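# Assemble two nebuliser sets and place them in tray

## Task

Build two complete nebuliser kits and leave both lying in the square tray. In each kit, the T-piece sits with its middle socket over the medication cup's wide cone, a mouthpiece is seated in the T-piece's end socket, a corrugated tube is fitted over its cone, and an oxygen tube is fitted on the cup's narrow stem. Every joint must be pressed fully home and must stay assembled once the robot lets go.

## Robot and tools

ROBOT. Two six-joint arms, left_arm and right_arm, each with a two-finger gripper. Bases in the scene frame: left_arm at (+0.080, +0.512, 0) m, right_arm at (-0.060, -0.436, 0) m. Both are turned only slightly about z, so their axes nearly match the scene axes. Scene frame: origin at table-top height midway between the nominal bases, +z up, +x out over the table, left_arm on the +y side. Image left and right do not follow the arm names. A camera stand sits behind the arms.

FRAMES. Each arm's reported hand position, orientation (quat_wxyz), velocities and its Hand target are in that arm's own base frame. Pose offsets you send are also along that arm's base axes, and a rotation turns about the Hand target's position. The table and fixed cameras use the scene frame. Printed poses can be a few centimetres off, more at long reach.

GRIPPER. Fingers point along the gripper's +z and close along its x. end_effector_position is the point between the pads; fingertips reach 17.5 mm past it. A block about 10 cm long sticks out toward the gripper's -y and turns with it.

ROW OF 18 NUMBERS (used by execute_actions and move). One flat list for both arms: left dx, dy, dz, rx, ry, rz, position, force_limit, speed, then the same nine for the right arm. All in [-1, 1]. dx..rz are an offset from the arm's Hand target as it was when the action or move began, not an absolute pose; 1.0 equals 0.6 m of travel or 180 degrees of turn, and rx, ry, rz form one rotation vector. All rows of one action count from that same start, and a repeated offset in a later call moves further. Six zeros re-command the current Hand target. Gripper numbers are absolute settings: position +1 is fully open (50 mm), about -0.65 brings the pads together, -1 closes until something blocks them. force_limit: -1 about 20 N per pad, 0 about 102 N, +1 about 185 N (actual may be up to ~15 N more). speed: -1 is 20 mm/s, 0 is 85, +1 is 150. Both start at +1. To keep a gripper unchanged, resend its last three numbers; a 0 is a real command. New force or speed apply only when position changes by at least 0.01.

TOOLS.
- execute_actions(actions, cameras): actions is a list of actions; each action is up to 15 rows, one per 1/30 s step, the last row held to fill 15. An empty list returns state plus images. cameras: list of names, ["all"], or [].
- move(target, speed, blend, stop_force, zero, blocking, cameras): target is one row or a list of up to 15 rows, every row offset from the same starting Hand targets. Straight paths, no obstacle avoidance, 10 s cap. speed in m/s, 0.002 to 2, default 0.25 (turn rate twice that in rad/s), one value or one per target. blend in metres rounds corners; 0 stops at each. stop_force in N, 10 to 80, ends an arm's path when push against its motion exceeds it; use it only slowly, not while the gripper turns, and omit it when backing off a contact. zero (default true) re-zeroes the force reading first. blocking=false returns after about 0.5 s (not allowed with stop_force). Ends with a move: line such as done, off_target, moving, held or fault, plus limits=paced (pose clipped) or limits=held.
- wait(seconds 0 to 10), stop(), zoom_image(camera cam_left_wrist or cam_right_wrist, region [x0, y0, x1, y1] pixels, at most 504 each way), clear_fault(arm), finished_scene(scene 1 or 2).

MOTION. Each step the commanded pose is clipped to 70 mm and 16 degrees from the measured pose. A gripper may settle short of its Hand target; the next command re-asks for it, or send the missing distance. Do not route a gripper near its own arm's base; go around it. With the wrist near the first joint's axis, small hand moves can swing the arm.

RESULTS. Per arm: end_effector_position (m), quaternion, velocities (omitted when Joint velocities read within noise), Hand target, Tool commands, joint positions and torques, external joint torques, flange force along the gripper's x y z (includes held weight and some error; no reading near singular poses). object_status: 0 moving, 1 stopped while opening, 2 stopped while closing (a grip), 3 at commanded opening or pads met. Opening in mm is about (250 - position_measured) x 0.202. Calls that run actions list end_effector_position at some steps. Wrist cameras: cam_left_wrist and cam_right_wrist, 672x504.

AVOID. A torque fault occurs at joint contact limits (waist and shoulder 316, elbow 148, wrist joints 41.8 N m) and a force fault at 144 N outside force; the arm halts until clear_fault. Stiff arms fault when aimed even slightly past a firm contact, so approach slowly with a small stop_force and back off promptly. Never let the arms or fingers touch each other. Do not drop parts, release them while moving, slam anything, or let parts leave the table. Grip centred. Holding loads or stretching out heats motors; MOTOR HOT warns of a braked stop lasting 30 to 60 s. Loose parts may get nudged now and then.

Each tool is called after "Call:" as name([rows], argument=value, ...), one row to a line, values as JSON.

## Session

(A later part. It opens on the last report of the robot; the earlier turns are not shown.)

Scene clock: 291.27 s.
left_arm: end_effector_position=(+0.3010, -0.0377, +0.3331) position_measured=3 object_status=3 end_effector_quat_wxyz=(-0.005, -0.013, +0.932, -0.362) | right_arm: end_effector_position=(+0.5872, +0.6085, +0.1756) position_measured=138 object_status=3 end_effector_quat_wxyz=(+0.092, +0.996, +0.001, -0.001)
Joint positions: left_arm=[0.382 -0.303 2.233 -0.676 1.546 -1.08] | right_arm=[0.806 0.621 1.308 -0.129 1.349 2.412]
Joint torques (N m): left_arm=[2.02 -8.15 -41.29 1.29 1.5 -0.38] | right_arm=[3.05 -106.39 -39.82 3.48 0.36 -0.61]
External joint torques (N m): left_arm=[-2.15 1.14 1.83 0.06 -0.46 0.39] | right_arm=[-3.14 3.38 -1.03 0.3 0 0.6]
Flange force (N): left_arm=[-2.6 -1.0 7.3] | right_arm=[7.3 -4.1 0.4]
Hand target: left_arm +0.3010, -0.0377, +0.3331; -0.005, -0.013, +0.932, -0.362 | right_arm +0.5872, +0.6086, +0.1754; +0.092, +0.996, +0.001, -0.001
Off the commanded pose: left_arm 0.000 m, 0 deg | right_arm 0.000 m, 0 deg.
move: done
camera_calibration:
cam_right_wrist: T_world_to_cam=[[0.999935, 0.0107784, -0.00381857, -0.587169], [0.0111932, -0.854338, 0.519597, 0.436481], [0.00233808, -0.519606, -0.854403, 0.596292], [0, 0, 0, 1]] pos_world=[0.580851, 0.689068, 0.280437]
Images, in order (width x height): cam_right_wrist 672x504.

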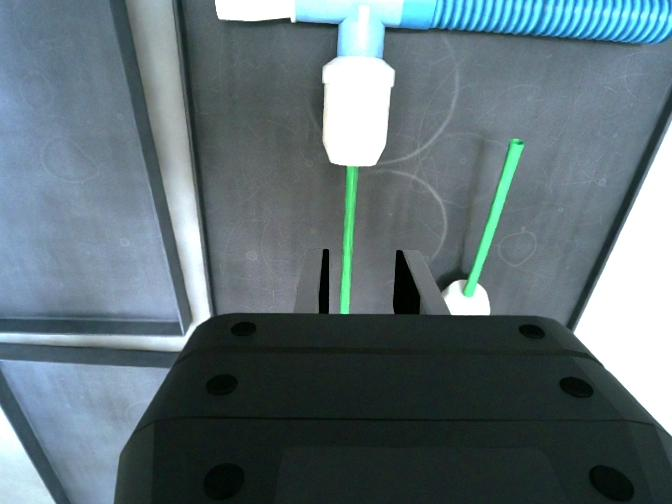

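Call:
zoom_image(camera="cam_right_wrist", region=[260, 40, 460, 260])

Call:
move(target=[0,0,0,0,0,0,1,-0.2,-0.6,0,0.0667,0.1667,0,0,0,0.1,-0.2,-0.9], cameras=["cam_right_wrist"])

Scaled by 2.291 from the camera's 672x504 image, which has a finer 960x720 frame.

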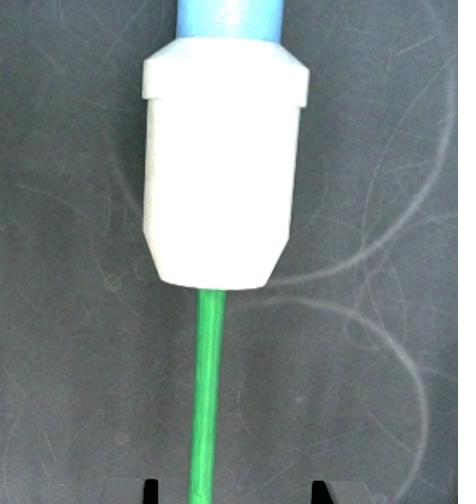

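Scene clock: 292.20 s.
left_arm: end_effector_position=(+0.3010, -0.0377, +0.3331) position_measured=3 object_status=3 end_effector_quat_wxyz=(-0.005, -0.013, +0.932, -0.362) | right_arm: end_effector_position=(+0.5872, +0.6486, +0.2753) position_measured=138 object_status=3 end_effector_quat_wxyz=(+0.092, +0.996, +0.001, -0.001)
Joint positions: left_arm=[0.382 -0.303 2.233 -0.676 1.546 -1.08] | right_arm=[0.836 0.627 1.113 -0.122 1.541 2.418]
Joint torques (N m): left_arm=[2.28 -7.91 -41.3 1.3 1.49 -0.41] | right_arm=[3.17 -109.58 -42.21 3.59 0.35 -0.6]
External joint torques (N m): left_arm=[-2.22 0.36 1.59 0.07 -0.45 0.41] | right_arm=[-3.08 3.65 -0.88 0.4 0.01 0.6]
Flange force (N): left_arm=[-1.6 -2.1 7.1] | right_arm=[7.8 -5.0 -0.9]
Hand target: left_arm +0.3010, -0.0377, +0.3331; -0.005, -0.013, +0.932, -0.362 | right_arm +0.5872, +0.6486, +0.2755; +0.092, +0.996, +0.001, -0.001
Off the commanded pose: left_arm 0.000 m, 0 deg | right_arm 0.000 m, 0 deg.
move: done
camera_calibration:
cam_right_wrist: T_world_to_cam=[[0.999934, 0.0107584, -0.00404362, -0.58712], [0.0112926, -0.854222, 0.519785, 0.418638], [0.00213791, -0.519796, -0.854287, 0.702471], [0, 0, 0, 1]] pos_world=[0.580852, 0.729069, 0.380137]
Images, in order (width x height): cam_right_wrist 672x504.

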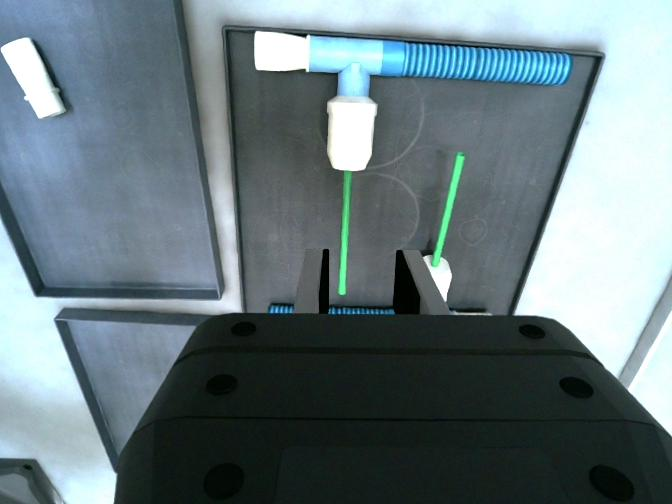

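Call:
zoom_image(camera="cam_right_wrist", region=[220, 15, 420, 115])

Call:
zoom_image(camera="cam_right_wrist", region=[420, 25, 620, 125])

Scaled by 2.520 from the camera's 672x504 image, which has a finer 960x720 frame.

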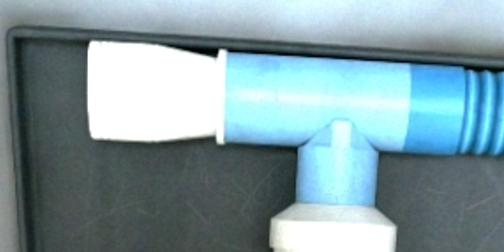

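Scaled by 2.520 from the camera's 672x504 image, which has a finer 960x720 frame.

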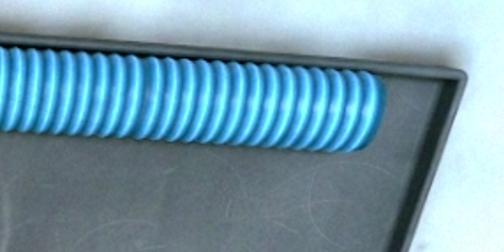

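Call:
move(target=[0,0,0,0,0,0,1,-0.2,-0.6,0,-0.3,0.05,0,0,0,0.1,-0.2,-0.9], cameras=["cam_right_wrist"])

Scene clock: 295.17 s.
left_arm: end_effector_position=(+0.3010, -0.0377, +0.3331) position_measured=3 object_status=3 end_effector_quat_wxyz=(-0.005, -0.013, +0.932, -0.362) | right_arm: end_effector_position=(+0.5872, +0.4686, +0.3055) position_measured=138 object_status=3 end_effector_quat_wxyz=(+0.092, +0.996, +0.001, -0.001)
Joint positions: left_arm=[0.382 -0.303 2.233 -0.676 1.546 -1.08] | right_arm=[0.682 0.401 1.409 -0.143 1.451 2.277]
Joint torques (N m): left_arm=[2.09 -7.93 -41.31 1.33 1.48 -0.38] | right_arm=[3.49 -87.35 -40.9 3.51 0.27 -0.66]
External joint torques (N m): left_arm=[-1.98 0.5 1.74 0.04 -0.44 0.38] | right_arm=[-3.4 2.64 -1.79 0.38 0.04 0.66]
Flange force (N): left_arm=[-1.4 -1.5 6.9] | right_arm=[8.4 -2.5 -1.7]
Hand target: left_arm +0.3010, -0.0377, +0.3331; -0.005, -0.013, +0.932, -0.362 | right_arm +0.5872, +0.4686, +0.3055; +0.092, +0.996, +0.001, -0.001
Off the commanded pose: left_arm 0.000 m, 0 deg | right_arm 0.000 m, 0 deg.
move: done
camera_calibration:
cam_right_wrist: T_world_to_cam=[[0.999935, 0.0107778, -0.00381924, -0.585164], [0.0111929, -0.854294, 0.51967, 0.249324], [0.00233813, -0.519679, -0.854358, 0.634556], [0, 0, 0, 1]] pos_world=[0.580851, 0.549068, 0.410337]
Images, in order (width x height): cam_right_wrist 672x504.

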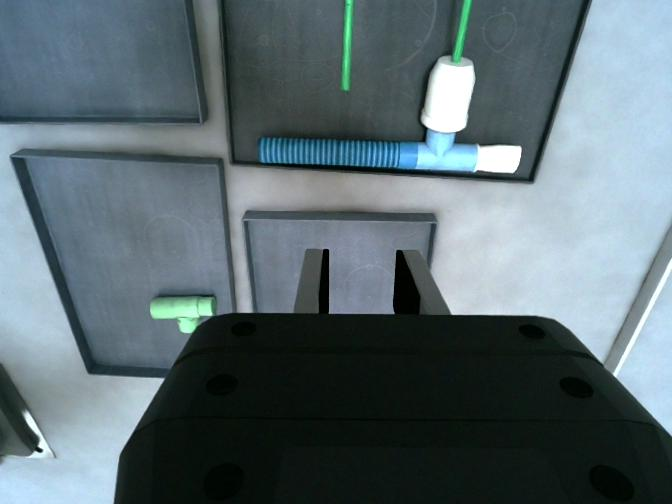

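Call:
zoom_image(camera="cam_right_wrist", region=[400, 40, 560, 200])

Scaled by 3.150 from the camera's 672x504 image, which has a finer 960x720 frame.

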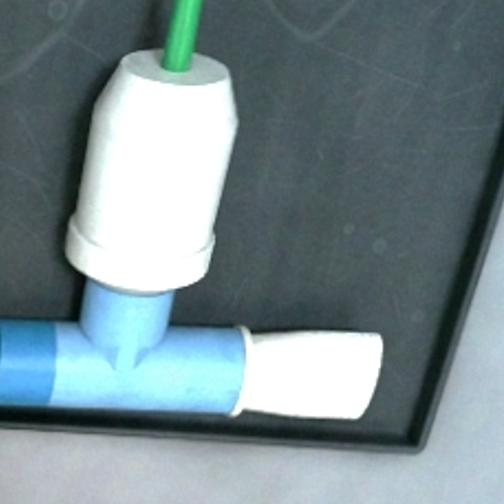

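Call:
finished_scene(scene=2)

The scene is finished: the task was done.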